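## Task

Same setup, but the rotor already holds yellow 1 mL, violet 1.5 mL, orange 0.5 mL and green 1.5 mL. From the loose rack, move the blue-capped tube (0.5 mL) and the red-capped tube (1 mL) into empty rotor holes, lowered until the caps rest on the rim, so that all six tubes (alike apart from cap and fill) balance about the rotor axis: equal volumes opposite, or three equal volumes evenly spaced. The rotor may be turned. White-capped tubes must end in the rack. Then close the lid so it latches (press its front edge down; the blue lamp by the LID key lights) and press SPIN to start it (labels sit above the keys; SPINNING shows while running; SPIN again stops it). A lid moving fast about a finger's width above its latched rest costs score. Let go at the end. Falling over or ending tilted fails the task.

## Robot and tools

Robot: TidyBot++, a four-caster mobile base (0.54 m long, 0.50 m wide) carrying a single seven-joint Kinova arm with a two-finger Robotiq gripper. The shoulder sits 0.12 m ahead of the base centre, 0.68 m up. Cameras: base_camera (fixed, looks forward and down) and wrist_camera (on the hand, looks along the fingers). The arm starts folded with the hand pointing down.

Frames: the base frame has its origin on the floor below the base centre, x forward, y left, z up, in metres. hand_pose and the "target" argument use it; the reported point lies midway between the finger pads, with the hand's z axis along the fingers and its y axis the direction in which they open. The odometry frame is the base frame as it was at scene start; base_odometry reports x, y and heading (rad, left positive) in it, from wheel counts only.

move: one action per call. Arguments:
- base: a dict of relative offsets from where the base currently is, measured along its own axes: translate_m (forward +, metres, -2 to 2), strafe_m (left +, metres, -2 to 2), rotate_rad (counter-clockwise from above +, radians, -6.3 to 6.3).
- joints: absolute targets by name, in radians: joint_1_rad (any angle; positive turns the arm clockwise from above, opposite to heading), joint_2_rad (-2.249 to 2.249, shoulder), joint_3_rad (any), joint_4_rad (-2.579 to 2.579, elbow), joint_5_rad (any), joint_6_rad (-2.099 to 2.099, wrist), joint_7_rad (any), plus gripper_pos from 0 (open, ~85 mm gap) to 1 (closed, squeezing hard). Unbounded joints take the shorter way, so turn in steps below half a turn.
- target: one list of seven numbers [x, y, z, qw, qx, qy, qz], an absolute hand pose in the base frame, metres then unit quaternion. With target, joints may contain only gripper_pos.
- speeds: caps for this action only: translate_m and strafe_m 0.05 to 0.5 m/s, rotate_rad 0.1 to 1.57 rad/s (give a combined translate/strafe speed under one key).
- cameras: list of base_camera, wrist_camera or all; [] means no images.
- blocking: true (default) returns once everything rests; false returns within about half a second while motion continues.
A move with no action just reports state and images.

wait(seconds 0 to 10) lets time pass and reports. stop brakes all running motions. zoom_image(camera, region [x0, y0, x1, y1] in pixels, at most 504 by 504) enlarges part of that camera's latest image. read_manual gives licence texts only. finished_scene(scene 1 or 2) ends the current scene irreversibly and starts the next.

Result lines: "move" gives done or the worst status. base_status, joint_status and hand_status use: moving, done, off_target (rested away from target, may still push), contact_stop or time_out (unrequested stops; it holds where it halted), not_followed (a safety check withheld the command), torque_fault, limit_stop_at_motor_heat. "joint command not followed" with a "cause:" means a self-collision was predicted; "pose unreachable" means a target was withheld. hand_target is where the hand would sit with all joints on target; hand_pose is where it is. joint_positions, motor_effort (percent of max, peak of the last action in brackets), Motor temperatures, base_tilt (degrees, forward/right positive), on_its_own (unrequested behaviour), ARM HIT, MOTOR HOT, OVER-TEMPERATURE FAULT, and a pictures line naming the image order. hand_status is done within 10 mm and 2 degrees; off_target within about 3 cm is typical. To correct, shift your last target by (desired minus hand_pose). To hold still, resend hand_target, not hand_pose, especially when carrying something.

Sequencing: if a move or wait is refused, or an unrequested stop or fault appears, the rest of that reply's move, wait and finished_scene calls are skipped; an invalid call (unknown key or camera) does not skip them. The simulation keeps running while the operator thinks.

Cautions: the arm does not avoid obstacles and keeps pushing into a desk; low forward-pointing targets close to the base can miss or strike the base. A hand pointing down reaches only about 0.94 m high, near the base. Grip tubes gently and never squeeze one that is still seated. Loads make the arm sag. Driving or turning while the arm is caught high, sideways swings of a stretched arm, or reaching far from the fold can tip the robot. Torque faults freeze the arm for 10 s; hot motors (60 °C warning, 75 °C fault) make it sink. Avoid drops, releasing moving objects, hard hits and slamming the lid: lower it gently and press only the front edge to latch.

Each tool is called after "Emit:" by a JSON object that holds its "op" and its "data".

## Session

Emit:
{"op": "move", "data": {}}

Scene clock: 0.00 s.
Motor temperatures (°C): [31 35 35 38 37 40 38]
base_odometry: x=+0.000 y=+0.000 heading=+0.000
base_tilt: forward=+0.4 right=+0.5
base_status: not commanded
joint_positions: joint_1_rad=+0.001 joint_2_rad=-0.389 joint_3_rad=+3.092 joint_4_rad=-2.541 joint_5_rad=+0.002 joint_6_rad=-0.842 joint_7_rad=+1.526 gripper_pos=+0.000
joint_status: not commanded
motor_effort: joint_1_rad=-1 joint_2_rad=-1 joint_3_rad=-1 joint_4_rad=+13 joint_5_rad=+0 joint_6_rad=+1 joint_7_rad=+0
hand_pose: x=+0.2673 y=+0.0058 z=+0.5903 quat_wxyz=(+0.007, +0.997, +0.001, +0.074) (m; base frame)
hand_target: x=+0.2669 y=+0.0058 z=+0.5901 quat_wxyz=(+0.007, +0.997, +0.001, +0.074) (m; base frame)
hand_status: not commanded
pictures: base_camera, wrist_camera
camera_calibration:
wrist_camera: T_world_to_cam=[[0.0107865, -0.998307, 0.0571624, -0.0375589], [-0.992827, -0.0174994, -0.118272, 0.391168], [0.119072, -0.0554766, -0.991335, 0.69295], [0, 0, 0, 1]] pos_world=[0.306256, 0.00779241, 0.735356]

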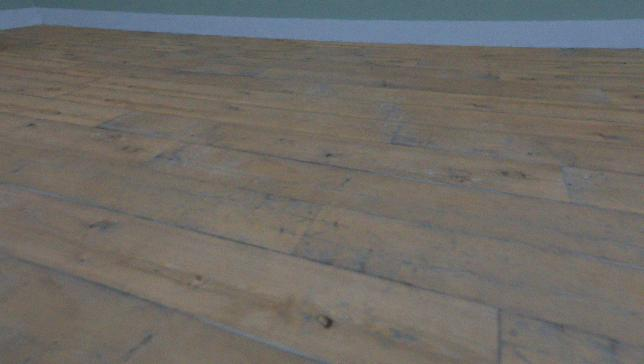

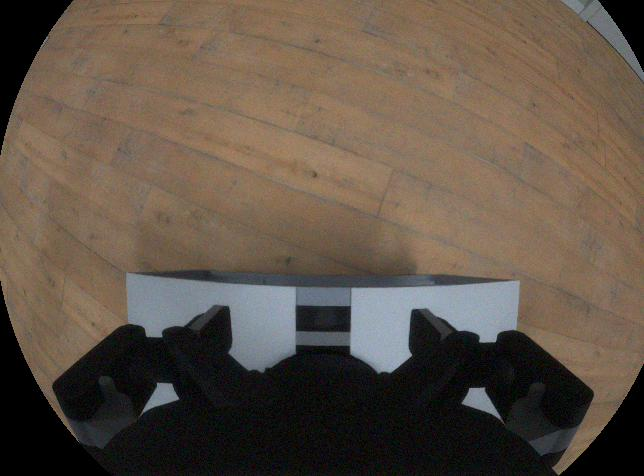

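Emit:
{"op": "move", "data": {"joints": {"joint_6_rad": 0.4, "joint_1_rad": 0.6}, "cameras": ["wrist_camera"]}}

Scene clock: 16.40 s.
Motor temperatures (°C): [31 35 35 38 37 40 38]
move: done
base_odometry: x=+0.000 y=+0.000 heading=+0.000
base_tilt: forward=+0.4 right=+0.5
base_status: not commanded
joint_positions: joint_1_rad=+0.577 joint_2_rad=-0.389 joint_3_rad=+3.092 joint_4_rad=-2.541 joint_5_rad=+0.002 joint_6_rad=+0.326 joint_7_rad=+1.526 gripper_pos=+0.000
joint_status: all done
motor_effort: joint_1_rad=-1(2) joint_2_rad=-6(6) joint_3_rad=-1(1) joint_4_rad=+18(19) joint_5_rad=+0(1) joint_6_rad=+9(10) joint_7_rad=+0(1)
hand_pose: x=+0.4693 y=-0.2010 z=+0.8195 quat_wxyz=(+0.155, +0.761, -0.218, +0.591) (m; base frame)
hand_target: x=+0.4689 y=-0.2111 z=+0.8415 quat_wxyz=(+0.168, +0.736, -0.220, +0.617) (m; base frame)
hand_status: not commanded
pictures: wrist_camera
camera_calibration:
wrist_camera: T_world_to_cam=[[-0.545999, -0.837783, 0.00222004, 0.0792614], [-0.237038, 0.15194, -0.959545, 0.984014], [0.803553, -0.524437, -0.281546, -0.112535], [0, 0, 0, 1]] pos_world=[0.366953, -0.142125, 0.912346]

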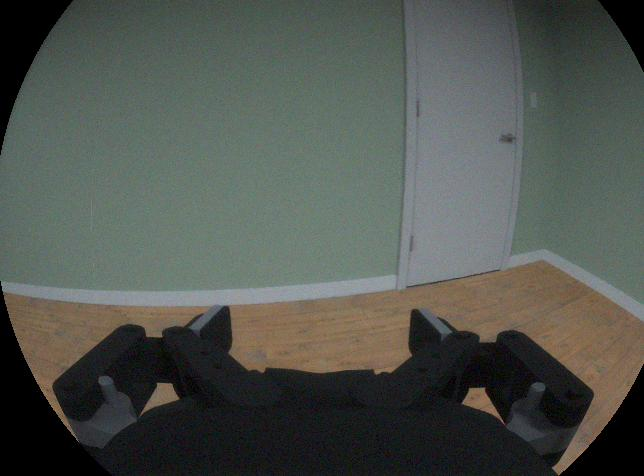

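Emit:
{"op": "move", "data": {"joints": {"joint_1_rad": -0.9}, "cameras": ["wrist_camera"]}}

Scene clock: 21.50 s.
Motor temperatures (°C): [31 35 35 38 37 40 38]
move: done
base_odometry: x=+0.000 y=+0.000 heading=+0.000
base_tilt: forward=+0.4 right=+0.4
base_status: not commanded
joint_positions: joint_1_rad=-0.877 joint_2_rad=-0.389 joint_3_rad=+3.092 joint_4_rad=-2.541 joint_5_rad=+0.002 joint_6_rad=+0.329 joint_7_rad=+1.526 gripper_pos=+0.000
joint_status: all done
motor_effort: joint_1_rad=-1(2) joint_2_rad=-6(6) joint_3_rad=-1(2) joint_4_rad=+18(19) joint_5_rad=+0(1) joint_6_rad=+8(9) joint_7_rad=+0(1)
hand_pose: x=+0.3596 y=+0.3247 z=+0.8205 quat_wxyz=(-0.278, +0.713, +0.342, +0.546) (m; base frame)
hand_target: x=+0.3543 y=+0.3341 z=+0.8415 quat_wxyz=(-0.298, +0.689, +0.341, +0.566) (m; base frame)
hand_status: not commanded
pictures: wrist_camera
camera_calibration:
wrist_camera: T_world_to_cam=[[0.768606, -0.639719, 0.0020641, -0.0770429], [-0.176571, -0.215244, -0.960465, 0.977321], [0.614871, 0.737855, -0.278394, -0.0930079], [0, 0, 0, 1]] pos_world=[0.28897, 0.229703, 0.912948]

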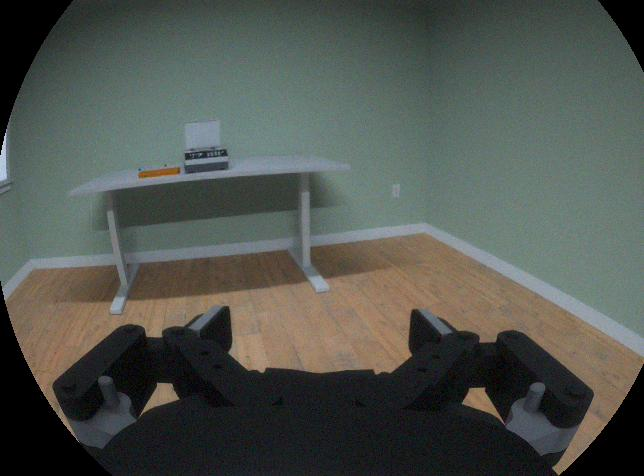

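Emit:
{"op": "zoom_image", "data": {"camera": "wrist_camera", "region": [60, 100, 380, 320]}}

Scaled by 1.575.

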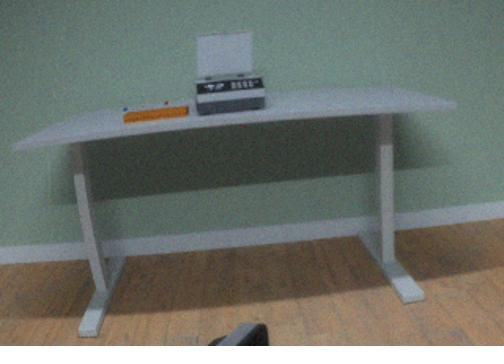

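Emit:
{"op": "move", "data": {"base": {"translate_m": 0.46, "strafe_m": 0.89, "rotate_rad": 1.244}, "joints": {"joint_1_rad": 0.0, "joint_6_rad": 0.2}, "cameras": ["wrist_camera", "base_camera"]}}

Emit:
{"op": "zoom_image", "data": {"camera": "wrist_camera", "region": [160, 80, 480, 320]}}

Scene clock: 50.40 s.
Motor temperatures (°C): [31 35 35 38 37 40 38]
move: done
base_odometry: x=+0.460 y=+0.890 heading=+1.245
base_tilt: forward=+0.4 right=+0.5
base_status: done
joint_positions: joint_1_rad=-0.024 joint_2_rad=-0.388 joint_3_rad=+3.092 joint_4_rad=-2.541 joint_5_rad=+0.002 joint_6_rad=+0.262 joint_7_rad=+1.526 gripper_pos=+0.000
joint_status: all done
motor_effort: joint_1_rad=-1(2) joint_2_rad=-5(8) joint_3_rad=+0(2) joint_4_rad=+19(20) joint_5_rad=+0(1) joint_6_rad=+8(10) joint_7_rad=-1(1)
hand_pose: x=+0.5163 y=+0.0314 z=+0.8001 quat_wxyz=(-0.026, +0.811, +0.016, +0.585) (m; base frame)
hand_target: x=+0.5097 y=+0.0213 z=+0.7818 quat_wxyz=(-0.017, +0.829, +0.007, +0.560) (m; base frame)
hand_status: not commanded
pictures: base_camera, wrist_camera
camera_calibration:
wrist_camera: T_world_to_cam=[[0.0222195, -0.999739, 0.00523616, 0.00904898], [-0.342551, -0.0125335, -0.939416, 0.984852], [0.939236, 0.0190797, -0.34274, -0.0720813], [0, 0, 0, 1]] pos_world=[0.404863, 0.0227656, 0.900433]

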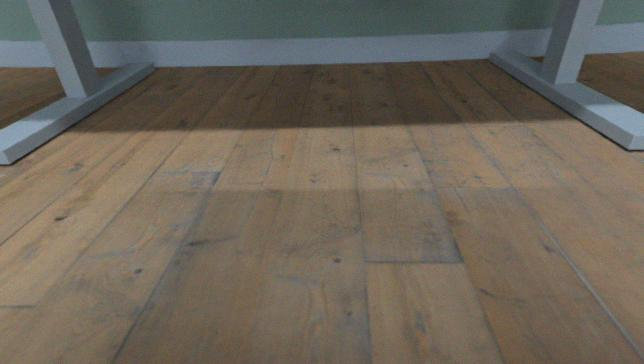

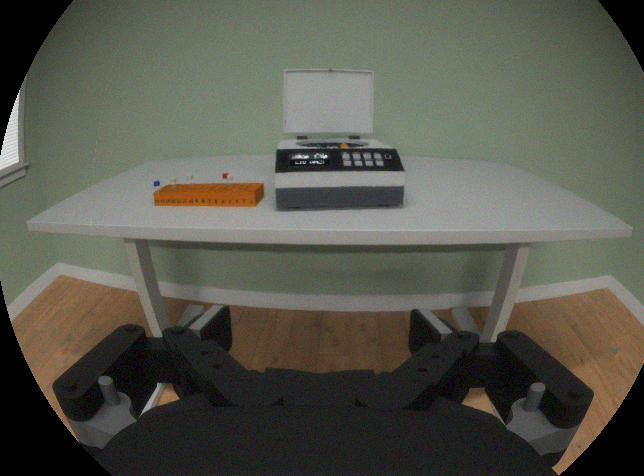

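Scaled by 1.575.

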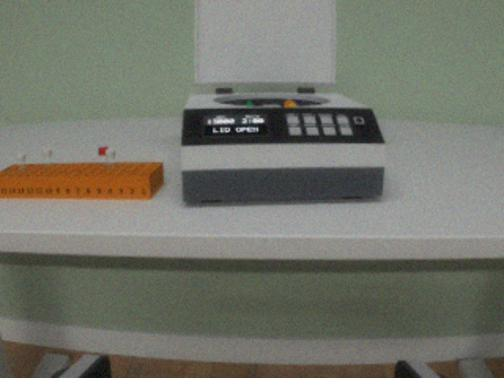

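Emit:
{"op": "move", "data": {"joints": {"joint_1_rad": 0.0, "joint_2_rad": -0.15, "joint_3_rad": 3.14, "joint_4_rad": -1.353, "joint_5_rad": 0.0, "joint_6_rad": -1.93, "joint_7_rad": 1.57}, "cameras": []}}

Emit:
{"op": "move", "data": {"base": {"translate_m": 0.544, "strafe_m": 0.048, "rotate_rad": 0.089}, "speeds": {"translate_m": 0.25}, "cameras": ["wrist_camera", "base_camera"]}}

Emit:
{"op": "zoom_image", "data": {"camera": "wrist_camera", "region": [20, 0, 460, 340]}}

Scene clock: 79.43 s.
Motor temperatures (°C): [31 35 35 38 37 40 38]
move: done
base_odometry: x=+0.460 y=+0.890 heading=+1.245
base_tilt: forward=+0.4 right=+0.5
base_status: not commanded
joint_positions: joint_1_rad=-0.024 joint_2_rad=-0.171 joint_3_rad=+3.124 joint_4_rad=-1.362 joint_5_rad=+0.002 joint_6_rad=-1.860 joint_7_rad=+1.526 gripper_pos=+0.000
joint_status: all done
motor_effort: joint_1_rad=+0(2) joint_2_rad=-9(11) joint_3_rad=-1(2) joint_4_rad=+15(21) joint_5_rad=+0(1) joint_6_rad=+2(10) joint_7_rad=-1(1)
hand_pose: x=+0.3670 y=+0.0113 z=+0.9031 quat_wxyz=(+0.001, +0.999, -0.003, +0.046) (m; base frame)
hand_target: x=+0.3521 y=+0.0018 z=+0.8996 quat_wxyz=(+0.000, +1.000, +0.000, +0.004) (m; base frame)
hand_status: not commanded
pictures: none
No camera images: "cameras" was empty.

Scene clock: 82.47 s.
Motor temperatures (°C): [31 35 35 38 37 40 38]
move: done
base_odometry: x=+0.589 y=+1.421 heading=+1.334
base_tilt: forward=+0.4 right=+0.5
base_status: done
joint_positions: joint_1_rad=-0.019 joint_2_rad=-0.156 joint_3_rad=+3.131 joint_4_rad=-1.361 joint_5_rad=+0.002 joint_6_rad=-1.867 joint_7_rad=+1.526 gripper_pos=+0.000
joint_status: not commanded
motor_effort: joint_1_rad=-1(2) joint_2_rad=-11(13) joint_3_rad=-1(2) joint_4_rad=+15(16) joint_5_rad=+0(2) joint_6_rad=+2(2) joint_7_rad=+0(1)
hand_pose: x=+0.3685 y=+0.0084 z=+0.8993 quat_wxyz=(+0.001, +0.999, -0.008, +0.035) (m; base frame)
hand_target: x=+0.3521 y=+0.0018 z=+0.8996 quat_wxyz=(+0.000, +1.000, +0.000, +0.004) (m; base frame)
hand_status: not commanded
pictures: base_camera, wrist_camera
camera_calibration:
wrist_camera: T_world_to_cam=[[-0.00384302, -0.999068, 0.0429917, -0.0355242], [-0.999187, 0.00211134, -0.0402524, 0.46034], [0.0401241, -0.0431115, -0.998264, 1.02255], [0, 0, 0, 1]] pos_world=[0.418801, 0.00762041, 1.04083]

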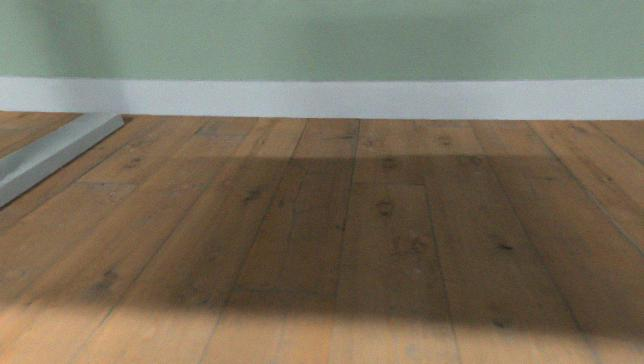

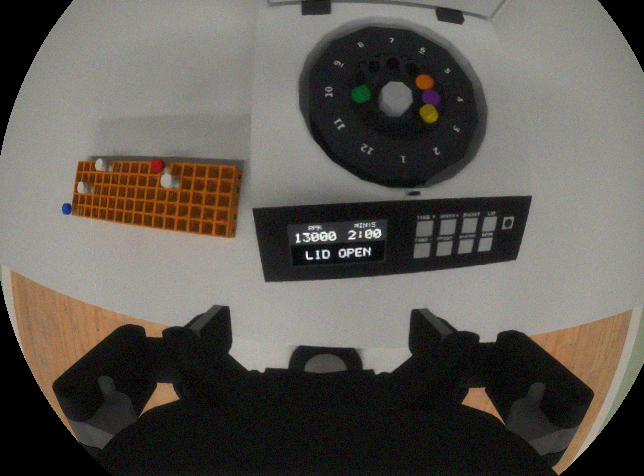

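Scaled by 1.145.

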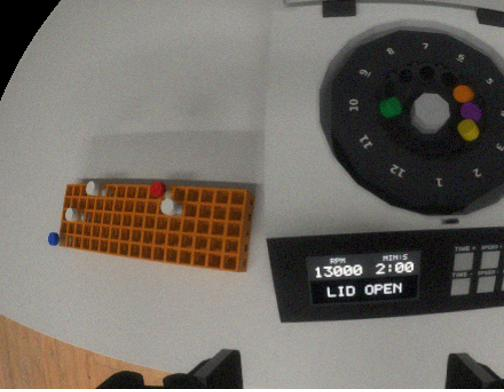

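Emit:
{"op": "zoom_image", "data": {"camera": "wrist_camera", "region": [290, 10, 500, 200]}}

Emit:
{"op": "zoom_image", "data": {"camera": "wrist_camera", "region": [50, 140, 250, 250]}}

Scaled by 2.400.

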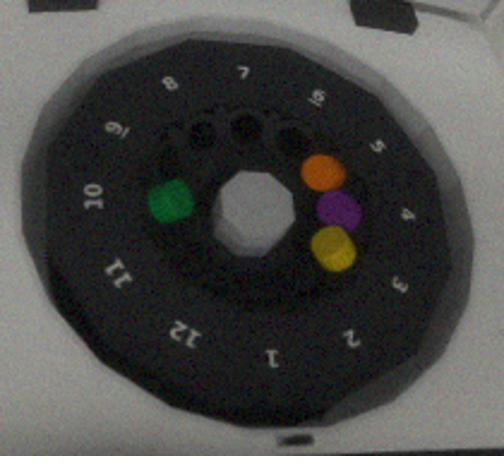

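Scaled by 2.520.

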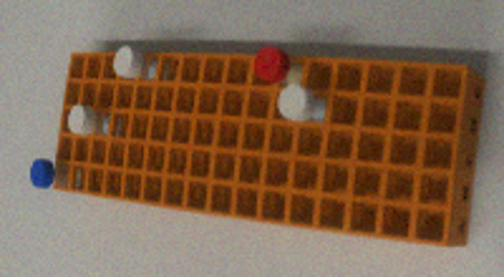

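Emit:
{"op": "move", "data": {"target": [0.455, -0.053, 0.92, 0.0, 1.0, 0.0, 0.0], "cameras": ["wrist_camera"]}}

Emit:
{"op": "zoom_image", "data": {"camera": "wrist_camera", "region": [220, 80, 460, 320]}}

Scene clock: 121.63 s.
Motor temperatures (°C): [31 35 35 38 37 40 38]
move: off_target
base_odometry: x=+0.589 y=+1.421 heading=+1.334
base_tilt: forward=+0.4 right=+0.5
base_status: not commanded
joint_positions: joint_1_rad=+0.066 joint_2_rad=+0.120 joint_3_rad=+3.219 joint_4_rad=-1.019 joint_5_rad=+0.002 joint_6_rad=-1.937 joint_7_rad=+1.692 gripper_pos=+0.000
joint_status: not commanded
motor_effort: joint_1_rad=+0(1) joint_2_rad=-20(22) joint_3_rad=+0(2) joint_4_rad=+15(16) joint_5_rad=+0(1) joint_6_rad=+2(2) joint_7_rad=-1(1)
hand_pose: x=+0.4728 y=-0.0478 z=+0.9207 quat_wxyz=(+0.010, +0.999, -0.011, +0.032) (m; base frame)
hand_target: x=+0.4550 y=-0.0530 z=+0.9200 quat_wxyz=(+0.000, +1.000, +0.000, +0.000) (m; base frame)
hand_status: off_target (0.019 m and 4.1 deg from the pose sent, 0.108 m and 4.1 deg at the start)
pictures: wrist_camera
camera_calibration:
wrist_camera: T_world_to_cam=[[-0.0102275, -0.998058, 0.0614428, -0.106143], [-0.999357, 0.00809017, -0.0349349, 0.560985], [0.03437, -0.0617606, -0.997499, 1.03845], [0, 0, 0, 1]] pos_world=[0.523847, -0.0463397, 1.06197]

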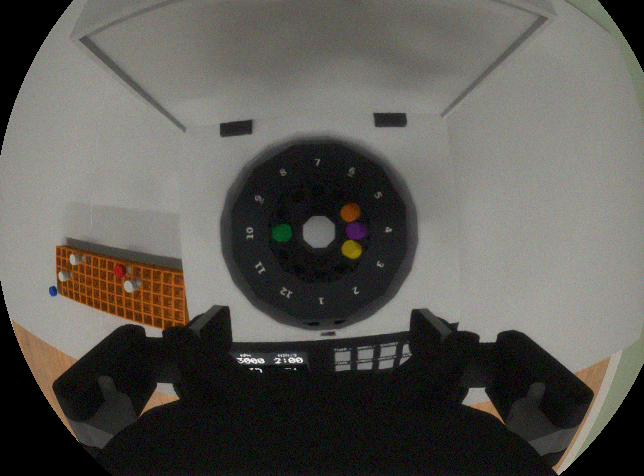

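Scaled by 2.100.

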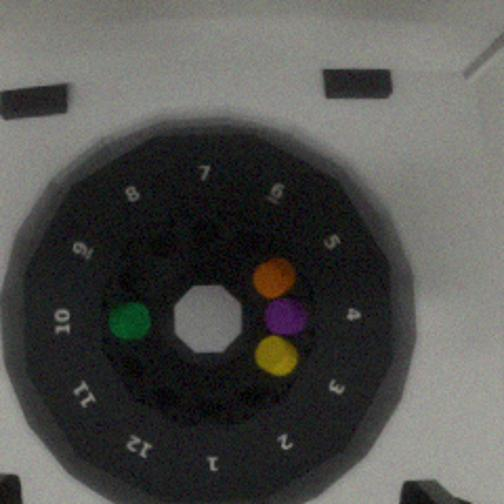

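Emit:
{"op": "move", "data": {"target": [0.455, -0.053, 0.92, 0.0, 0.7071, 0.7071, 0.0], "joints": {"gripper_pos": 0.64}, "cameras": ["wrist_camera"]}}

Scene clock: 153.87 s.
Motor temperatures (°C): [31 35 35 38 37 40 37]
move: off_target
base_odometry: x=+0.589 y=+1.421 heading=+1.334
base_tilt: forward=+0.4 right=+0.5
base_status: not commanded
joint_positions: joint_1_rad=+0.175 joint_2_rad=+0.120 joint_3_rad=+3.107 joint_4_rad=-1.014 joint_5_rad=+0.002 joint_6_rad=-1.940 joint_7_rad=+3.243 gripper_pos=+0.640
joint_status: all done
motor_effort: joint_1_rad=+0(1) joint_2_rad=-19(21) joint_3_rad=-1(3) joint_4_rad=+15(16) joint_5_rad=+0(1) joint_6_rad=+1(2) joint_7_rad=+0(1)
hand_pose: x=+0.4712 y=-0.0503 z=+0.9221 quat_wxyz=(+0.026, +0.721, +0.692, +0.022) (m; base frame)
hand_target: x=+0.4550 y=-0.0530 z=+0.9200 quat_wxyz=(+0.000, +0.707, +0.707, +0.000) (m; base frame)
hand_status: off_target (0.017 m and 4.5 deg from the pose sent, 0.019 m and 91.3 deg at the start)
pictures: wrist_camera
camera_calibration:
wrist_camera: T_world_to_cam=[[0.993771, -0.0247943, 0.108646, -0.576361], [-0.0287857, -0.998961, 0.0353238, -0.0133471], [0.107657, -0.0382312, -0.993453, 1.00262], [0, 0, 0, 1]] pos_world=[0.464448, 0.0107076, 1.05914]

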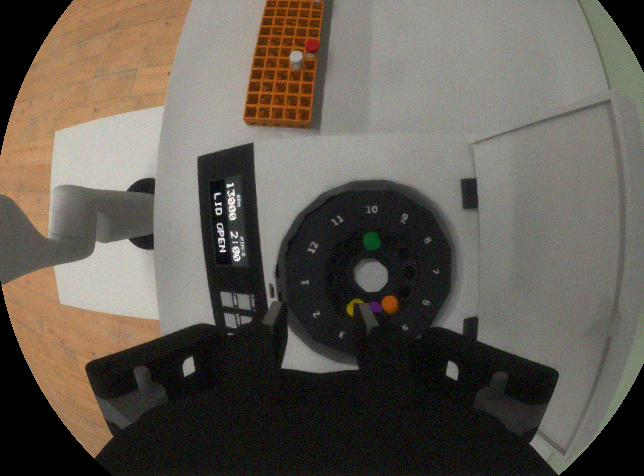

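Emit:
{"op": "move", "data": {"cameras": ["wrist_camera"]}}

Scene clock: 190.37 s.
Motor temperatures (°C): [31 36 35 38 37 40 37]
base_odometry: x=+0.589 y=+1.421 heading=+1.334
base_tilt: forward=+0.4 right=+0.5
base_status: not commanded
joint_positions: joint_1_rad=+0.175 joint_2_rad=+0.120 joint_3_rad=+3.107 joint_4_rad=-1.013 joint_5_rad=+0.002 joint_6_rad=-1.940 joint_7_rad=+3.244 gripper_pos=+0.640
joint_status: all done
motor_effort: joint_1_rad=-1(1) joint_2_rad=-20(21) joint_3_rad=-1(3) joint_4_rad=+15(16) joint_5_rad=+0(1) joint_6_rad=+1(2) joint_7_rad=+0(1)
hand_pose: x=+0.4713 y=-0.0503 z=+0.9223 quat_wxyz=(+0.026, +0.721, +0.693, +0.022) (m; base frame)
hand_target: x=+0.4550 y=-0.0530 z=+0.9200 quat_wxyz=(+0.000, +0.707, +0.707, +0.000) (m; base frame)
hand_status: off_target (0.017 m and 4.5 deg from the pose sent, 0.019 m and 91.3 deg at the start)
pictures: wrist_camera
camera_calibration:
wrist_camera: T_world_to_cam=[[0.993722, -0.0237531, 0.109329, -0.577043], [-0.0277816, -0.998984, 0.0354724, -0.0139801], [0.108376, -0.038287, -0.993372, 1.00246], [0, 0, 0, 1]] pos_world=[0.46439, 0.0107086, 1.0594]

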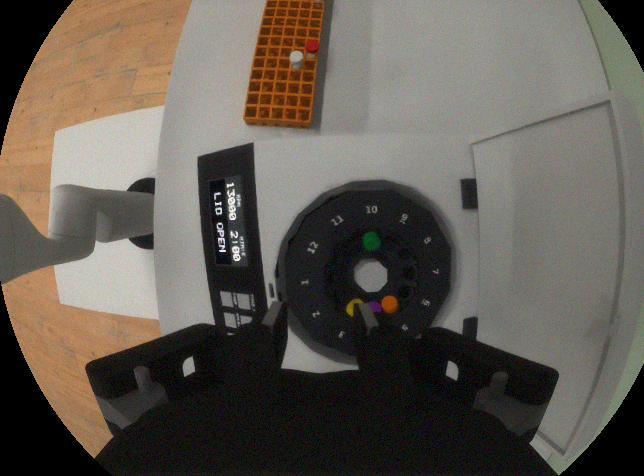

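Emit:
{"op": "zoom_image", "data": {"camera": "wrist_camera", "region": [260, 170, 480, 370]}}

Scaled by 2.291.

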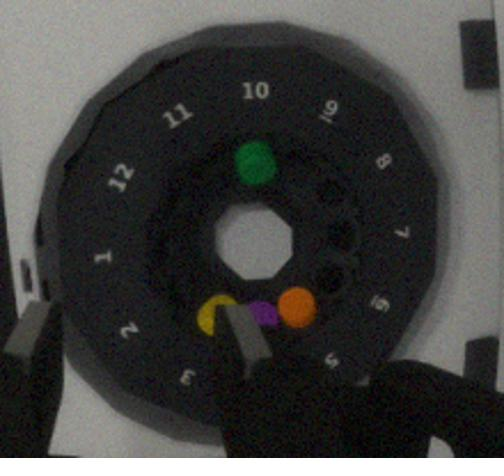

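Emit:
{"op": "move", "data": {"target": [0.507, -0.050, 0.895, -0.026, 0.693, 0.721, -0.022], "cameras": ["wrist_camera"]}}

Scene clock: 218.40 s.
Motor temperatures (°C): [31 36 35 38 37 40 37]
move: off_target
base_odometry: x=+0.589 y=+1.421 heading=+1.334
base_tilt: forward=+0.4 right=+0.5
base_status: not commanded
joint_positions: joint_1_rad=+0.213 joint_2_rad=+0.301 joint_3_rad=+2.969 joint_4_rad=-0.885 joint_5_rad=+0.005 joint_6_rad=-1.967 joint_7_rad=+3.244 gripper_pos=+0.640
joint_status: not commanded
motor_effort: joint_1_rad=-1(1) joint_2_rad=-25(29) joint_3_rad=-2(3) joint_4_rad=+15(16) joint_5_rad=+0(1) joint_6_rad=+0(2) joint_7_rad=-1(1)
hand_pose: x=+0.5276 y=-0.0303 z=+0.8927 quat_wxyz=(-0.018, +0.688, +0.725, +0.015) (m; base frame)
hand_target: x=+0.5070 y=-0.0500 z=+0.8950 quat_wxyz=(-0.026, +0.693, +0.721, -0.022) (m; base frame)
hand_status: off_target (0.029 m and 4.4 deg from the pose sent, 0.045 m and 9.0 deg at the start)
pictures: wrist_camera
camera_calibration:
wrist_camera: T_world_to_cam=[[0.997024, 0.066, 0.039827, -0.56633], [0.0667311, -0.997621, -0.0173137, 0.00593384], [0.0385895, 0.0199199, -0.999057, 1.01134], [0, 0, 0, 1]] pos_world=[0.525222, 0.0231517, 1.03304]

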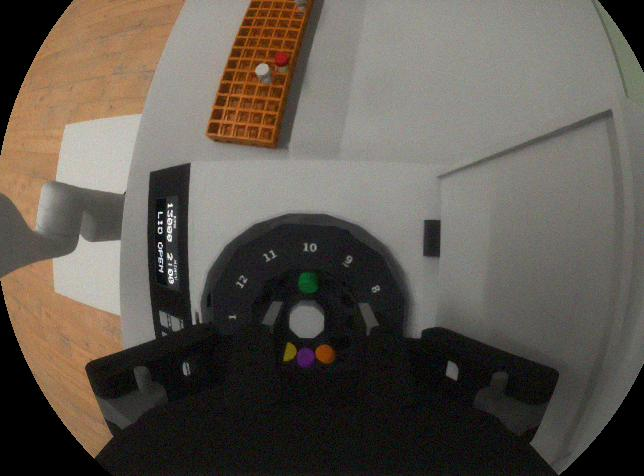

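Emit:
{"op": "move", "data": {"target": [0.499, -0.0667, 0.868, -0.0071, 0.7105, 0.7026, -0.0373], "cameras": ["wrist_camera"]}}

Scene clock: 251.83 s.
Motor temperatures (°C): [31 36 35 38 37 40 37]
move: off_target
base_odometry: x=+0.589 y=+1.421 heading=+1.334
base_tilt: forward=+0.4 right=+0.5
base_status: not commanded
joint_positions: joint_1_rad=+0.213 joint_2_rad=+0.272 joint_3_rad=+2.995 joint_4_rad=-1.025 joint_5_rad=+0.024 joint_6_rad=-1.964 joint_7_rad=+3.244 gripper_pos=+0.640
joint_status: not commanded
motor_effort: joint_1_rad=-1(1) joint_2_rad=-25(27) joint_3_rad=-2(3) joint_4_rad=+15(16) joint_5_rad=+0(1) joint_6_rad=-2(2) joint_7_rad=+0(1)
hand_pose: x=+0.4936 y=-0.0395 z=+0.8640 quat_wxyz=(-0.050, +0.697, +0.715, -0.031) (m; base frame)
hand_target: x=+0.4990 y=-0.0667 z=+0.8680 quat_wxyz=(-0.007, +0.711, +0.703, -0.037) (m; base frame)
hand_status: off_target (0.028 m and 5.4 deg from the pose sent, 0.052 m and 7.2 deg at the start)
pictures: wrist_camera
camera_calibration:
wrist_camera: T_world_to_cam=[[0.996486, 0.0410053, -0.0730306, -0.433912], [0.0410924, -0.999155, -0.00030965, -0.00359469], [-0.0729816, -0.00269244, -0.99733, 1.03687], [0, 0, 0, 1]] pos_world=[0.508207, 0.0169927, 1.00241]

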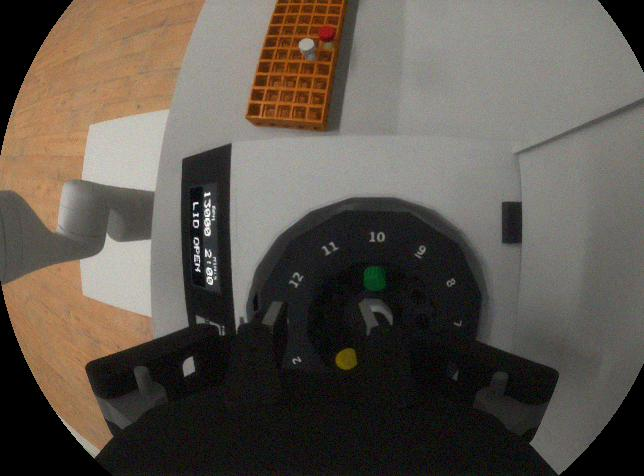

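Emit:
{"op": "move", "data": {"target": [0.512, -0.078, 0.868, 0.018, 0.7145, 0.6985, -0.022], "cameras": ["wrist_camera"]}}

Scene clock: 274.57 s.
Motor temperatures (°C): [31 36 35 38 37 40 37]
move: off_target
base_odometry: x=+0.589 y=+1.421 heading=+1.334
base_tilt: forward=+0.4 right=+0.5
base_status: not commanded
joint_positions: joint_1_rad=+0.215 joint_2_rad=+0.261 joint_3_rad=+3.016 joint_4_rad=-1.038 joint_5_rad=+0.027 joint_6_rad=-1.906 joint_7_rad=+3.244 gripper_pos=+0.640
joint_status: not commanded
motor_effort: joint_1_rad=-1(1) joint_2_rad=-25(25) joint_3_rad=-2(3) joint_4_rad=+15(16) joint_5_rad=+0(1) joint_6_rad=+0(1) joint_7_rad=+0(1)
hand_pose: x=+0.5061 y=-0.0488 z=+0.8631 quat_wxyz=(-0.026, +0.706, +0.707, -0.017) (m; base frame)
hand_target: x=+0.5120 y=-0.0780 z=+0.8680 quat_wxyz=(+0.018, +0.715, +0.699, -0.022) (m; base frame)
hand_status: off_target (0.030 m and 5.2 deg from the pose sent, 0.043 m and 8.3 deg at the start)
pictures: wrist_camera
camera_calibration:
wrist_camera: T_world_to_cam=[[0.999683, 0.016932, -0.0186361, -0.495753], [0.0172331, -0.999722, 0.0161135, -0.0154711], [-0.0183581, -0.0164296, -0.999696, 1.01058], [0, 0, 0, 1]] pos_world=[0.514415, 0.00953069, 1.00128]

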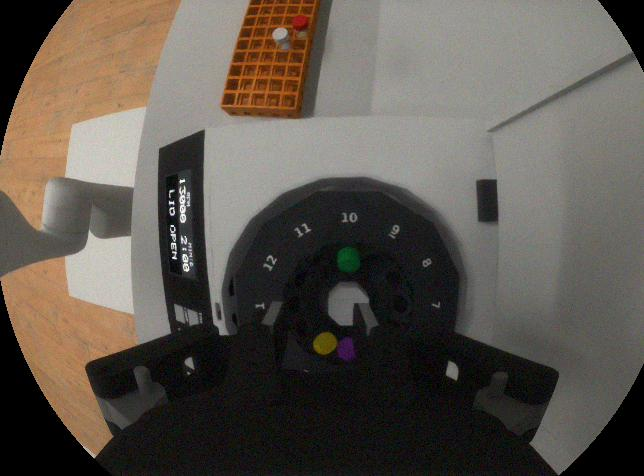

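Emit:
{"op": "move", "data": {"target": [0.525, -0.0755, 0.868, 0.0442, 0.7137, 0.6979, -0.0053], "cameras": ["wrist_camera"]}}

Scene clock: 289.87 s.
Motor temperatures (°C): [31 36 35 38 37 40 37]
move: off_target
base_odometry: x=+0.589 y=+1.421 heading=+1.334
base_tilt: forward=+0.4 right=+0.5
base_status: not commanded
joint_positions: joint_1_rad=+0.214 joint_2_rad=+0.242 joint_3_rad=+3.027 joint_4_rad=-1.066 joint_5_rad=+0.028 joint_6_rad=-1.840 joint_7_rad=+3.244 gripper_pos=+0.640
joint_status: not commanded
motor_effort: joint_1_rad=-1(1) joint_2_rad=-24(26) joint_3_rad=-3(3) joint_4_rad=+15(16) joint_5_rad=+0(0) joint_6_rad=+1(1) joint_7_rad=-1(1)
hand_pose: x=+0.5165 y=-0.0529 z=+0.8616 quat_wxyz=(-0.002, +0.710, +0.704, -0.001) (m; base frame)
hand_target: x=+0.5250 y=-0.0755 z=+0.8680 quat_wxyz=(+0.044, +0.714, +0.698, -0.005) (m; base frame)
hand_status: off_target (0.025 m and 5.4 deg from the pose sent, 0.033 m and 8.2 deg at the start)
pictures: wrist_camera
camera_calibration:
wrist_camera: T_world_to_cam=[[0.999285, 0.00760597, 0.0370371, -0.554339], [0.00655415, -0.999574, 0.0284383, -0.024853], [0.0372376, -0.0281752, -0.998909, 0.979206], [0, 0, 0, 1]] pos_world=[0.517642, 0.00696323, 0.999376]

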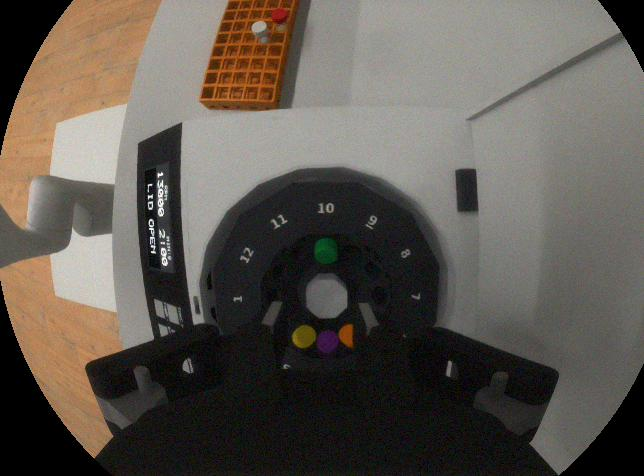

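Emit:
{"op": "move", "data": {"target": [0.5293, -0.067, 0.852, 0.0462, 0.711, 0.7008, -0.0043], "cameras": ["wrist_camera"]}}

Scene clock: 302.50 s.
Motor temperatures (°C): [31 37 35 38 37 40 37]
move: off_target
base_odometry: x=+0.589 y=+1.421 heading=+1.334
base_tilt: forward=+0.4 right=+0.4
base_status: not commanded
joint_positions: joint_1_rad=+0.212 joint_2_rad=+0.234 joint_3_rad=+3.027 joint_4_rad=-1.126 joint_5_rad=+0.029 joint_6_rad=-1.791 joint_7_rad=+3.244 gripper_pos=+0.640
joint_status: not commanded
motor_effort: joint_1_rad=-1(1) joint_2_rad=-23(26) joint_3_rad=-2(3) joint_4_rad=+16(17) joint_5_rad=+0(1) joint_6_rad=+0(1) joint_7_rad=+0(1)
hand_pose: x=+0.5161 y=-0.0516 z=+0.8462 quat_wxyz=(-0.003, +0.708, +0.706, -0.003) (m; base frame)
hand_target: x=+0.5293 y=-0.0670 z=+0.8520 quat_wxyz=(+0.046, +0.711, +0.701, -0.004) (m; base frame)
hand_status: off_target (0.021 m and 5.7 deg from the pose sent, 0.021 m and 5.5 deg at the start)
pictures: wrist_camera
camera_calibration:
wrist_camera: T_world_to_cam=[[0.999409, 0.0115814, 0.0323571, -0.549317], [0.0106159, -0.999498, 0.0298543, -0.0263746], [0.0326866, -0.0294932, -0.99903, 0.966244], [0, 0, 0, 1]] pos_world=[0.517689, 0.00849816, 0.983869]

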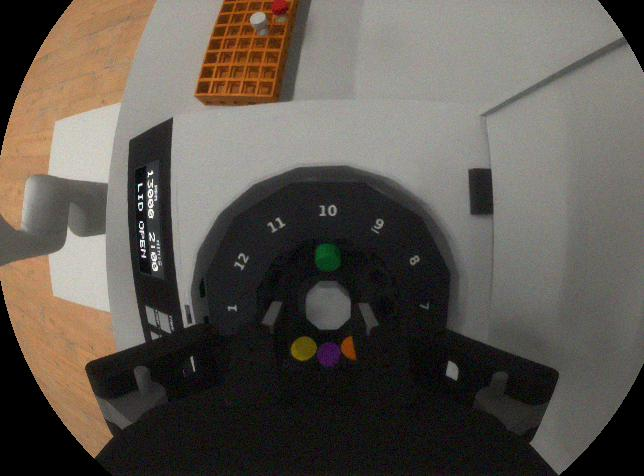

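Emit:
{"op": "move", "data": {"target": [0.5355, -0.0575, 0.842, 0.0470, 0.711, 0.7008, -0.0043], "cameras": ["wrist_camera"]}}

Scene clock: 311.03 s.
Motor temperatures (°C): [31 37 35 38 37 40 37]
move: off_target
base_odometry: x=+0.589 y=+1.421 heading=+1.334
base_tilt: forward=+0.4 right=+0.5
base_status: not commanded
joint_positions: joint_1_rad=+0.195 joint_2_rad=+0.234 joint_3_rad=+3.027 joint_4_rad=-1.150 joint_5_rad=+0.036 joint_6_rad=-1.760 joint_7_rad=+3.233 gripper_pos=+0.640
joint_status: not commanded
motor_effort: joint_1_rad=-1(2) joint_2_rad=-24(26) joint_3_rad=-2(2) joint_4_rad=+15(17) joint_5_rad=+0(0) joint_6_rad=+0(1) joint_7_rad=-1(1)
hand_pose: x=+0.5207 y=-0.0473 z=+0.8390 quat_wxyz=(+0.003, +0.707, +0.708, -0.003) (m; base frame)
hand_target: x=+0.5355 y=-0.0575 z=+0.8420 quat_wxyz=(+0.047, +0.711, +0.701, -0.004) (m; base frame)
hand_status: off_target (0.018 m and 5.2 deg from the pose sent, 0.021 m and 5.8 deg at the start)
pictures: wrist_camera
camera_calibration:
wrist_camera: T_world_to_cam=[[0.999062, 0.0170013, 0.0398288, -0.559583], [0.015491, -0.99916, 0.0379258, -0.0312695], [0.0404401, -0.0372732, -0.998487, 0.954196], [0, 0, 0, 1]] pos_world=[0.520955, 0.0138364, 0.976226]

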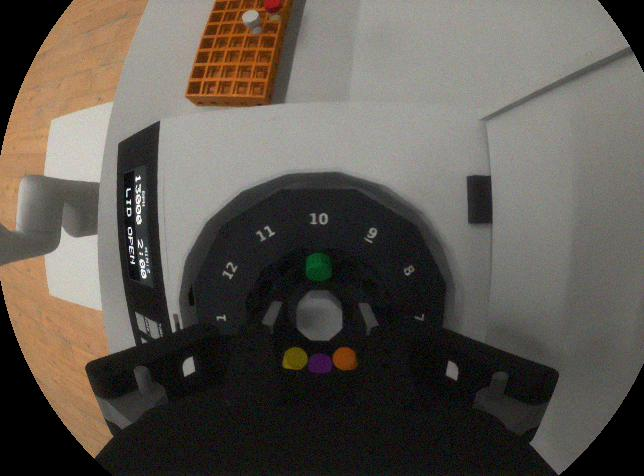

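Emit:
{"op": "zoom_image", "data": {"camera": "wrist_camera", "region": [240, 230, 400, 390]}}

Scaled by 3.150.

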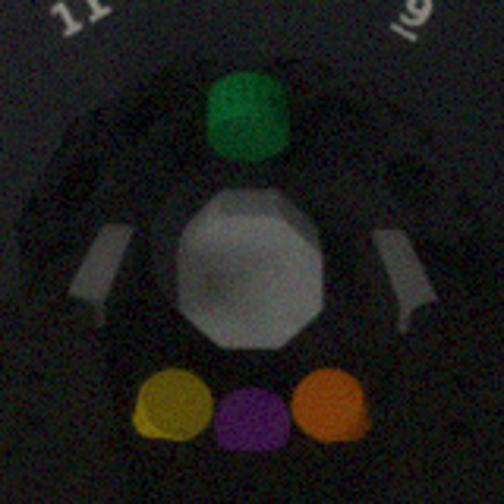

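Emit:
{"op": "move", "data": {"target": [0.5358, -0.0545, 0.832, 0.0450, 0.711, 0.7008, -0.0023], "cameras": ["wrist_camera"]}}

Emit:
{"op": "zoom_image", "data": {"camera": "wrist_camera", "region": [240, 230, 400, 390]}}

Scene clock: 330.73 s.
Motor temperatures (°C): [31 37 35 38 37 40 37]
move: off_target
base_odometry: x=+0.589 y=+1.421 heading=+1.334
base_tilt: forward=+0.4 right=+0.5
base_status: not commanded
joint_positions: joint_1_rad=+0.195 joint_2_rad=+0.233 joint_3_rad=+3.027 joint_4_rad=-1.187 joint_5_rad=+0.036 joint_6_rad=-1.729 joint_7_rad=+3.233 gripper_pos=+0.640
joint_status: not commanded
motor_effort: joint_1_rad=-1(1) joint_2_rad=-24(26) joint_3_rad=-1(2) joint_4_rad=+15(17) joint_5_rad=+0(1) joint_6_rad=+0(1) joint_7_rad=+0(1)
hand_pose: x=+0.5207 y=-0.0471 z=+0.8277 quat_wxyz=(+0.001, +0.706, +0.708, -0.005) (m; base frame)
hand_target: x=+0.5358 y=-0.0545 z=+0.8320 quat_wxyz=(+0.045, +0.711, +0.701, -0.002) (m; base frame)
hand_status: off_target (0.017 m and 5.2 deg from the pose sent, 0.018 m and 5.0 deg at the start)
pictures: wrist_camera
camera_calibration:
wrist_camera: T_world_to_cam=[[0.999244, 0.0182624, 0.034307, -0.554518], [0.0169677, -0.999147, 0.0376584, -0.0311159], [0.0349654, -0.0370478, -0.998702, 0.945967], [0, 0, 0, 1]] pos_world=[0.521551, 0.0140836, 0.964934]

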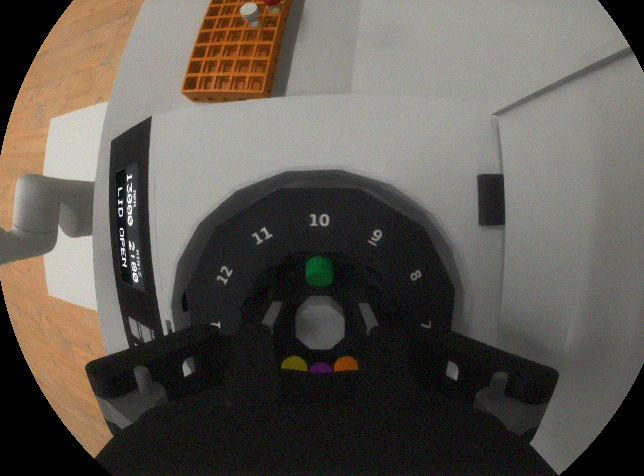

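Scaled by 3.150.

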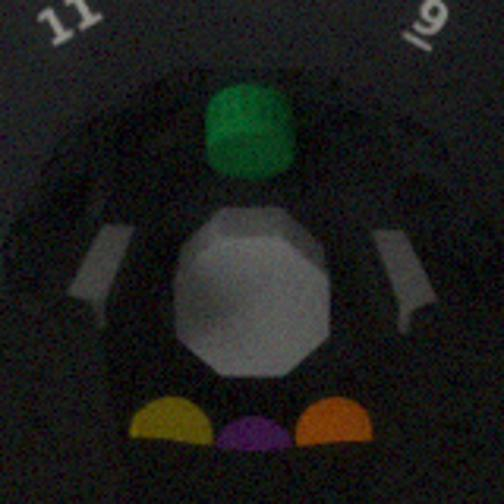

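Emit:
{"op": "move", "data": {"target": [0.5358, -0.0540, 0.826, 0.0450, 0.711, 0.7008, -0.0023], "cameras": ["wrist_camera"]}}

Emit:
{"op": "zoom_image", "data": {"camera": "wrist_camera", "region": [240, 230, 400, 390]}}

Scene clock: 336.57 s.
Motor temperatures (°C): [31 37 35 38 37 40 37]
move: off_target
base_odometry: x=+0.589 y=+1.421 heading=+1.334
base_tilt: forward=+0.4 right=+0.5
base_status: not commanded
joint_positions: joint_1_rad=+0.195 joint_2_rad=+0.232 joint_3_rad=+3.027 joint_4_rad=-1.208 joint_5_rad=+0.036 joint_6_rad=-1.709 joint_7_rad=+3.233 gripper_pos=+0.640
joint_status: not commanded
motor_effort: joint_1_rad=-1(2) joint_2_rad=-23(25) joint_3_rad=-2(2) joint_4_rad=+16(16) joint_5_rad=+0(1) joint_6_rad=+1(2) joint_7_rad=-1(1)
hand_pose: x=+0.5211 y=-0.0471 z=+0.8221 quat_wxyz=(+0.001, +0.706, +0.708, -0.005) (m; base frame)
hand_target: x=+0.5358 y=-0.0540 z=+0.8260 quat_wxyz=(+0.045, +0.711, +0.701, -0.002) (m; base frame)
hand_status: off_target (0.017 m and 5.1 deg from the pose sent, 0.017 m and 5.2 deg at the start)
pictures: wrist_camera
camera_calibration:
wrist_camera: T_world_to_cam=[[0.999205, 0.0189251, 0.0350846, -0.555335], [0.0175645, -0.999097, 0.0386913, -0.0321469], [0.0357851, -0.0380443, -0.998635, 0.939744], [0, 0, 0, 1]] pos_world=[0.52183, 0.0141438, 0.959189]

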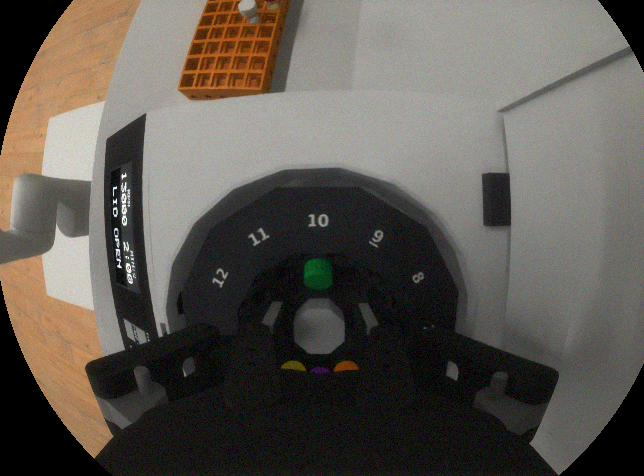

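Scaled by 3.150.

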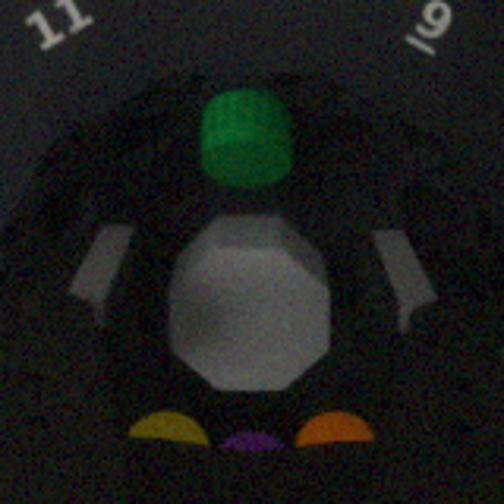

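Emit:
{"op": "move", "data": {"joints": {"gripper_pos": 0.72}, "cameras": ["wrist_camera"]}}

Emit:
{"op": "zoom_image", "data": {"camera": "wrist_camera", "region": [240, 230, 400, 390]}}

Scene clock: 342.50 s.
Motor temperatures (°C): [31 37 35 38 37 40 37]
move: done
base_odometry: x=+0.589 y=+1.421 heading=+1.334
base_tilt: forward=+0.4 right=+0.5
base_status: not commanded
joint_positions: joint_1_rad=+0.195 joint_2_rad=+0.231 joint_3_rad=+3.027 joint_4_rad=-1.209 joint_5_rad=+0.036 joint_6_rad=-1.707 joint_7_rad=+3.233 gripper_pos=+0.720
joint_status: all done
motor_effort: joint_1_rad=-1(1) joint_2_rad=-24(25) joint_3_rad=-1(2) joint_4_rad=+16(17) joint_5_rad=+0(1) joint_6_rad=+2(3) joint_7_rad=+0(1)
hand_pose: x=+0.5214 y=-0.0471 z=+0.8219 quat_wxyz=(+0.002, +0.706, +0.708, -0.005) (m; base frame)
hand_target: x=+0.5358 y=-0.0540 z=+0.8260 quat_wxyz=(+0.045, +0.711, +0.701, -0.002) (m; base frame)
hand_status: not commanded
pictures: wrist_camera
camera_calibration:
wrist_camera: T_world_to_cam=[[0.999164, 0.0189973, 0.0361902, -0.556491], [0.0175892, -0.999091, 0.0388379, -0.032282], [0.0368951, -0.0381689, -0.99859, 0.93895], [0, 0, 0, 1]] pos_world=[0.521951, 0.0141579, 0.959019]

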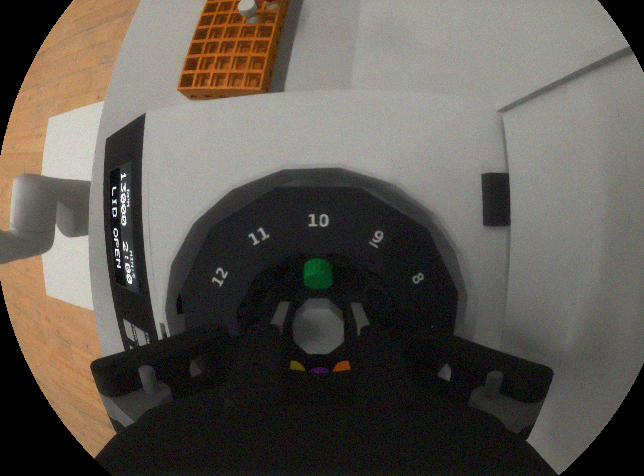

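Scaled by 3.150.

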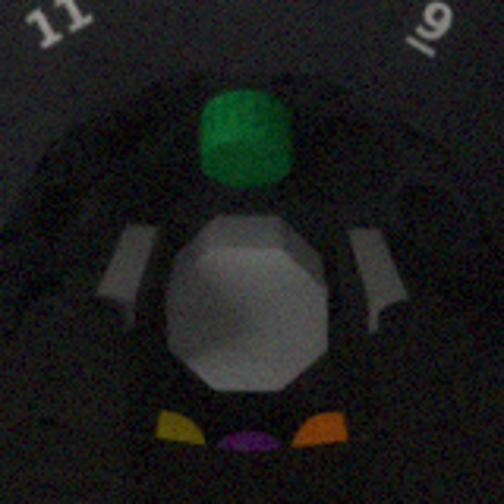

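Emit:
{"op": "move", "data": {"joints": {"gripper_pos": 0.76}, "cameras": ["wrist_camera"]}}

Emit:
{"op": "zoom_image", "data": {"camera": "wrist_camera", "region": [240, 230, 400, 390]}}

Scene clock: 346.13 s.
Motor temperatures (°C): [31 37 35 38 37 40 37]
move: done
base_odometry: x=+0.589 y=+1.421 heading=+1.334
base_tilt: forward=+0.4 right=+0.5
base_status: not commanded
joint_positions: joint_1_rad=+0.195 joint_2_rad=+0.229 joint_3_rad=+3.027 joint_4_rad=-1.211 joint_5_rad=+0.036 joint_6_rad=-1.706 joint_7_rad=+3.233 gripper_pos=+0.751
joint_status: all done
motor_effort: joint_1_rad=-1(1) joint_2_rad=-24(25) joint_3_rad=-1(2) joint_4_rad=+16(18) joint_5_rad=+0(1) joint_6_rad=+2(7) joint_7_rad=-1(1)
hand_pose: x=+0.5207 y=-0.0470 z=+0.8222 quat_wxyz=(+0.002, +0.706, +0.708, -0.005) (m; base frame)
hand_target: x=+0.5358 y=-0.0540 z=+0.8260 quat_wxyz=(+0.045, +0.711, +0.701, -0.002) (m; base frame)
hand_status: not commanded
pictures: wrist_camera
camera_calibration:
wrist_camera: T_world_to_cam=[[0.999126, 0.0190761, 0.0371969, -0.556624], [0.0176149, -0.999075, 0.03922, -0.0324964], [0.0379107, -0.0385305, -0.998538, 0.938702], [0, 0, 0, 1]] pos_world=[0.521123, 0.0143205, 0.959309]

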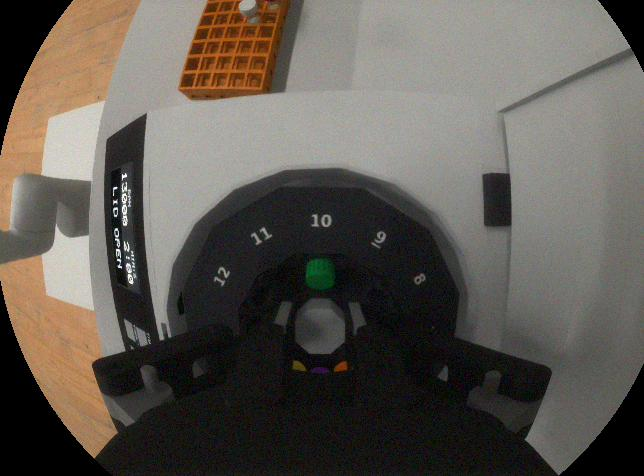

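Scaled by 3.150.

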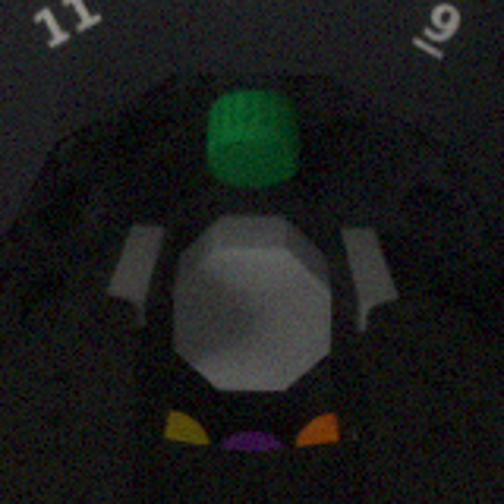

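Emit:
{"op": "move", "data": {"joints": {"gripper_pos": 0.64}, "cameras": []}}

Emit:
{"op": "move", "data": {"target": [0.5358, -0.0540, 0.876, 0.0450, 0.711, 0.7008, -0.0023], "cameras": []}}

Emit:
{"op": "move", "data": {"joints": {"joint_7_rad": 4.8}, "cameras": []}}

Emit:
{"op": "move", "data": {"joints": {"joint_7_rad": 6.37}, "cameras": ["wrist_camera"]}}

Scene clock: 375.03 s.
Motor temperatures (°C): [31 37 35 38 37 40 37]
move: done
base_odometry: x=+0.589 y=+1.421 heading=+1.334
base_tilt: forward=+0.4 right=+0.5
base_status: not commanded
joint_positions: joint_1_rad=+0.195 joint_2_rad=+0.228 joint_3_rad=+3.027 joint_4_rad=-1.211 joint_5_rad=+0.036 joint_6_rad=-1.704 joint_7_rad=+3.233 gripper_pos=+0.640
joint_status: all done
motor_effort: joint_1_rad=-1(1) joint_2_rad=-24(25) joint_3_rad=-3(3) joint_4_rad=+16(18) joint_5_rad=+0(1) joint_6_rad=+1(2) joint_7_rad=+0(1)
hand_pose: x=+0.5211 y=-0.0470 z=+0.8222 quat_wxyz=(+0.003, +0.706, +0.708, -0.004) (m; base frame)
hand_target: x=+0.5358 y=-0.0540 z=+0.8260 quat_wxyz=(+0.045, +0.711, +0.701, -0.002) (m; base frame)
hand_status: not commanded
pictures: none
No camera images: "cameras" was empty.

Scene clock: 376.20 s.
Motor temperatures (°C): [31 37 35 38 37 40 37]
move: off_target
base_odometry: x=+0.589 y=+1.421 heading=+1.334
base_tilt: forward=+0.4 right=+0.5
base_status: not commanded
joint_positions: joint_1_rad=+0.195 joint_2_rad=+0.232 joint_3_rad=+3.024 joint_4_rad=-1.026 joint_5_rad=+0.039 joint_6_rad=-1.758 joint_7_rad=+3.233 gripper_pos=+0.640
joint_status: not commanded
motor_effort: joint_1_rad=-1(1) joint_2_rad=-24(26) joint_3_rad=-1(2) joint_4_rad=+16(21) joint_5_rad=+0(1) joint_6_rad=+1(6) joint_7_rad=-1(1)
hand_pose: x=+0.5493 y=-0.0506 z=+0.8800 quat_wxyz=(+0.052, +0.706, +0.705, +0.037) (m; base frame)
hand_target: x=+0.5358 y=-0.0540 z=+0.8760 quat_wxyz=(+0.045, +0.711, +0.701, -0.002) (m; base frame)
hand_status: off_target (0.014 m and 4.6 deg from the pose sent, 0.056 m and 5.0 deg at the start)
pictures: none
No camera images: "cameras" was empty.

Scene clock: 378.33 s.
Motor temperatures (°C): [31 37 35 38 37 40 37]
move: done
base_odometry: x=+0.589 y=+1.421 heading=+1.334
base_tilt: forward=+0.4 right=+0.5
base_status: not commanded
joint_positions: joint_1_rad=+0.194 joint_2_rad=+0.232 joint_3_rad=+3.023 joint_4_rad=-1.026 joint_5_rad=+0.042 joint_6_rad=-1.763 joint_7_rad=+4.749 gripper_pos=+0.640
joint_status: all done
motor_effort: joint_1_rad=+0(2) joint_2_rad=-24(25) joint_3_rad=-2(3) joint_4_rad=+16(17) joint_5_rad=+0(1) joint_6_rad=+1(4) joint_7_rad=+0(1)
hand_pose: x=+0.5480 y=-0.0508 z=+0.8798 quat_wxyz=(+0.061, +0.027, +0.998, -0.010) (m; base frame)
hand_target: x=+0.5358 y=-0.0540 z=+0.8760 quat_wxyz=(+0.030, -0.007, +0.999, -0.034) (m; base frame)
hand_status: not commanded
pictures: none
No camera images: "cameras" was empty.

Scene clock: 380.47 s.
Motor temperatures (°C): [31 37 35 38 37 40 37]
move: done
base_odometry: x=+0.589 y=+1.421 heading=+1.334
base_tilt: forward=+0.3 right=+0.4
base_status: not commanded
joint_positions: joint_1_rad=+0.194 joint_2_rad=+0.232 joint_3_rad=+3.023 joint_4_rad=-1.026 joint_5_rad=+0.042 joint_6_rad=-1.763 joint_7_rad=+6.318 gripper_pos=+0.640
joint_status: all done
motor_effort: joint_1_rad=-1(1) joint_2_rad=-24(25) joint_3_rad=-2(3) joint_4_rad=+16(16) joint_5_rad=+0(1) joint_6_rad=+1(2) joint_7_rad=-1(2)
hand_pose: x=+0.5480 y=-0.0508 z=+0.8798 quat_wxyz=(+0.036, -0.686, +0.725, -0.050) (m; base frame)
hand_target: x=+0.5358 y=-0.0540 z=+0.8760 quat_wxyz=(-0.003, -0.711, +0.702, -0.045) (m; base frame)
hand_status: not commanded
pictures: wrist_camera
camera_calibration:
wrist_camera: T_world_to_cam=[[-0.995958, 0.0403994, -0.0802157, 0.61173], [0.0396651, 0.999155, 0.0107275, 0.0754689], [0.0805813, 0.0075024, -0.99672, 0.972411], [0, 0, 0, 1]] pos_world=[0.527906, -0.107414, 1.01748]

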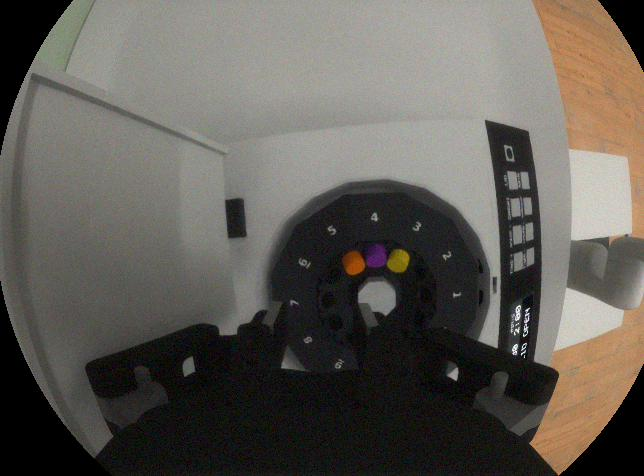

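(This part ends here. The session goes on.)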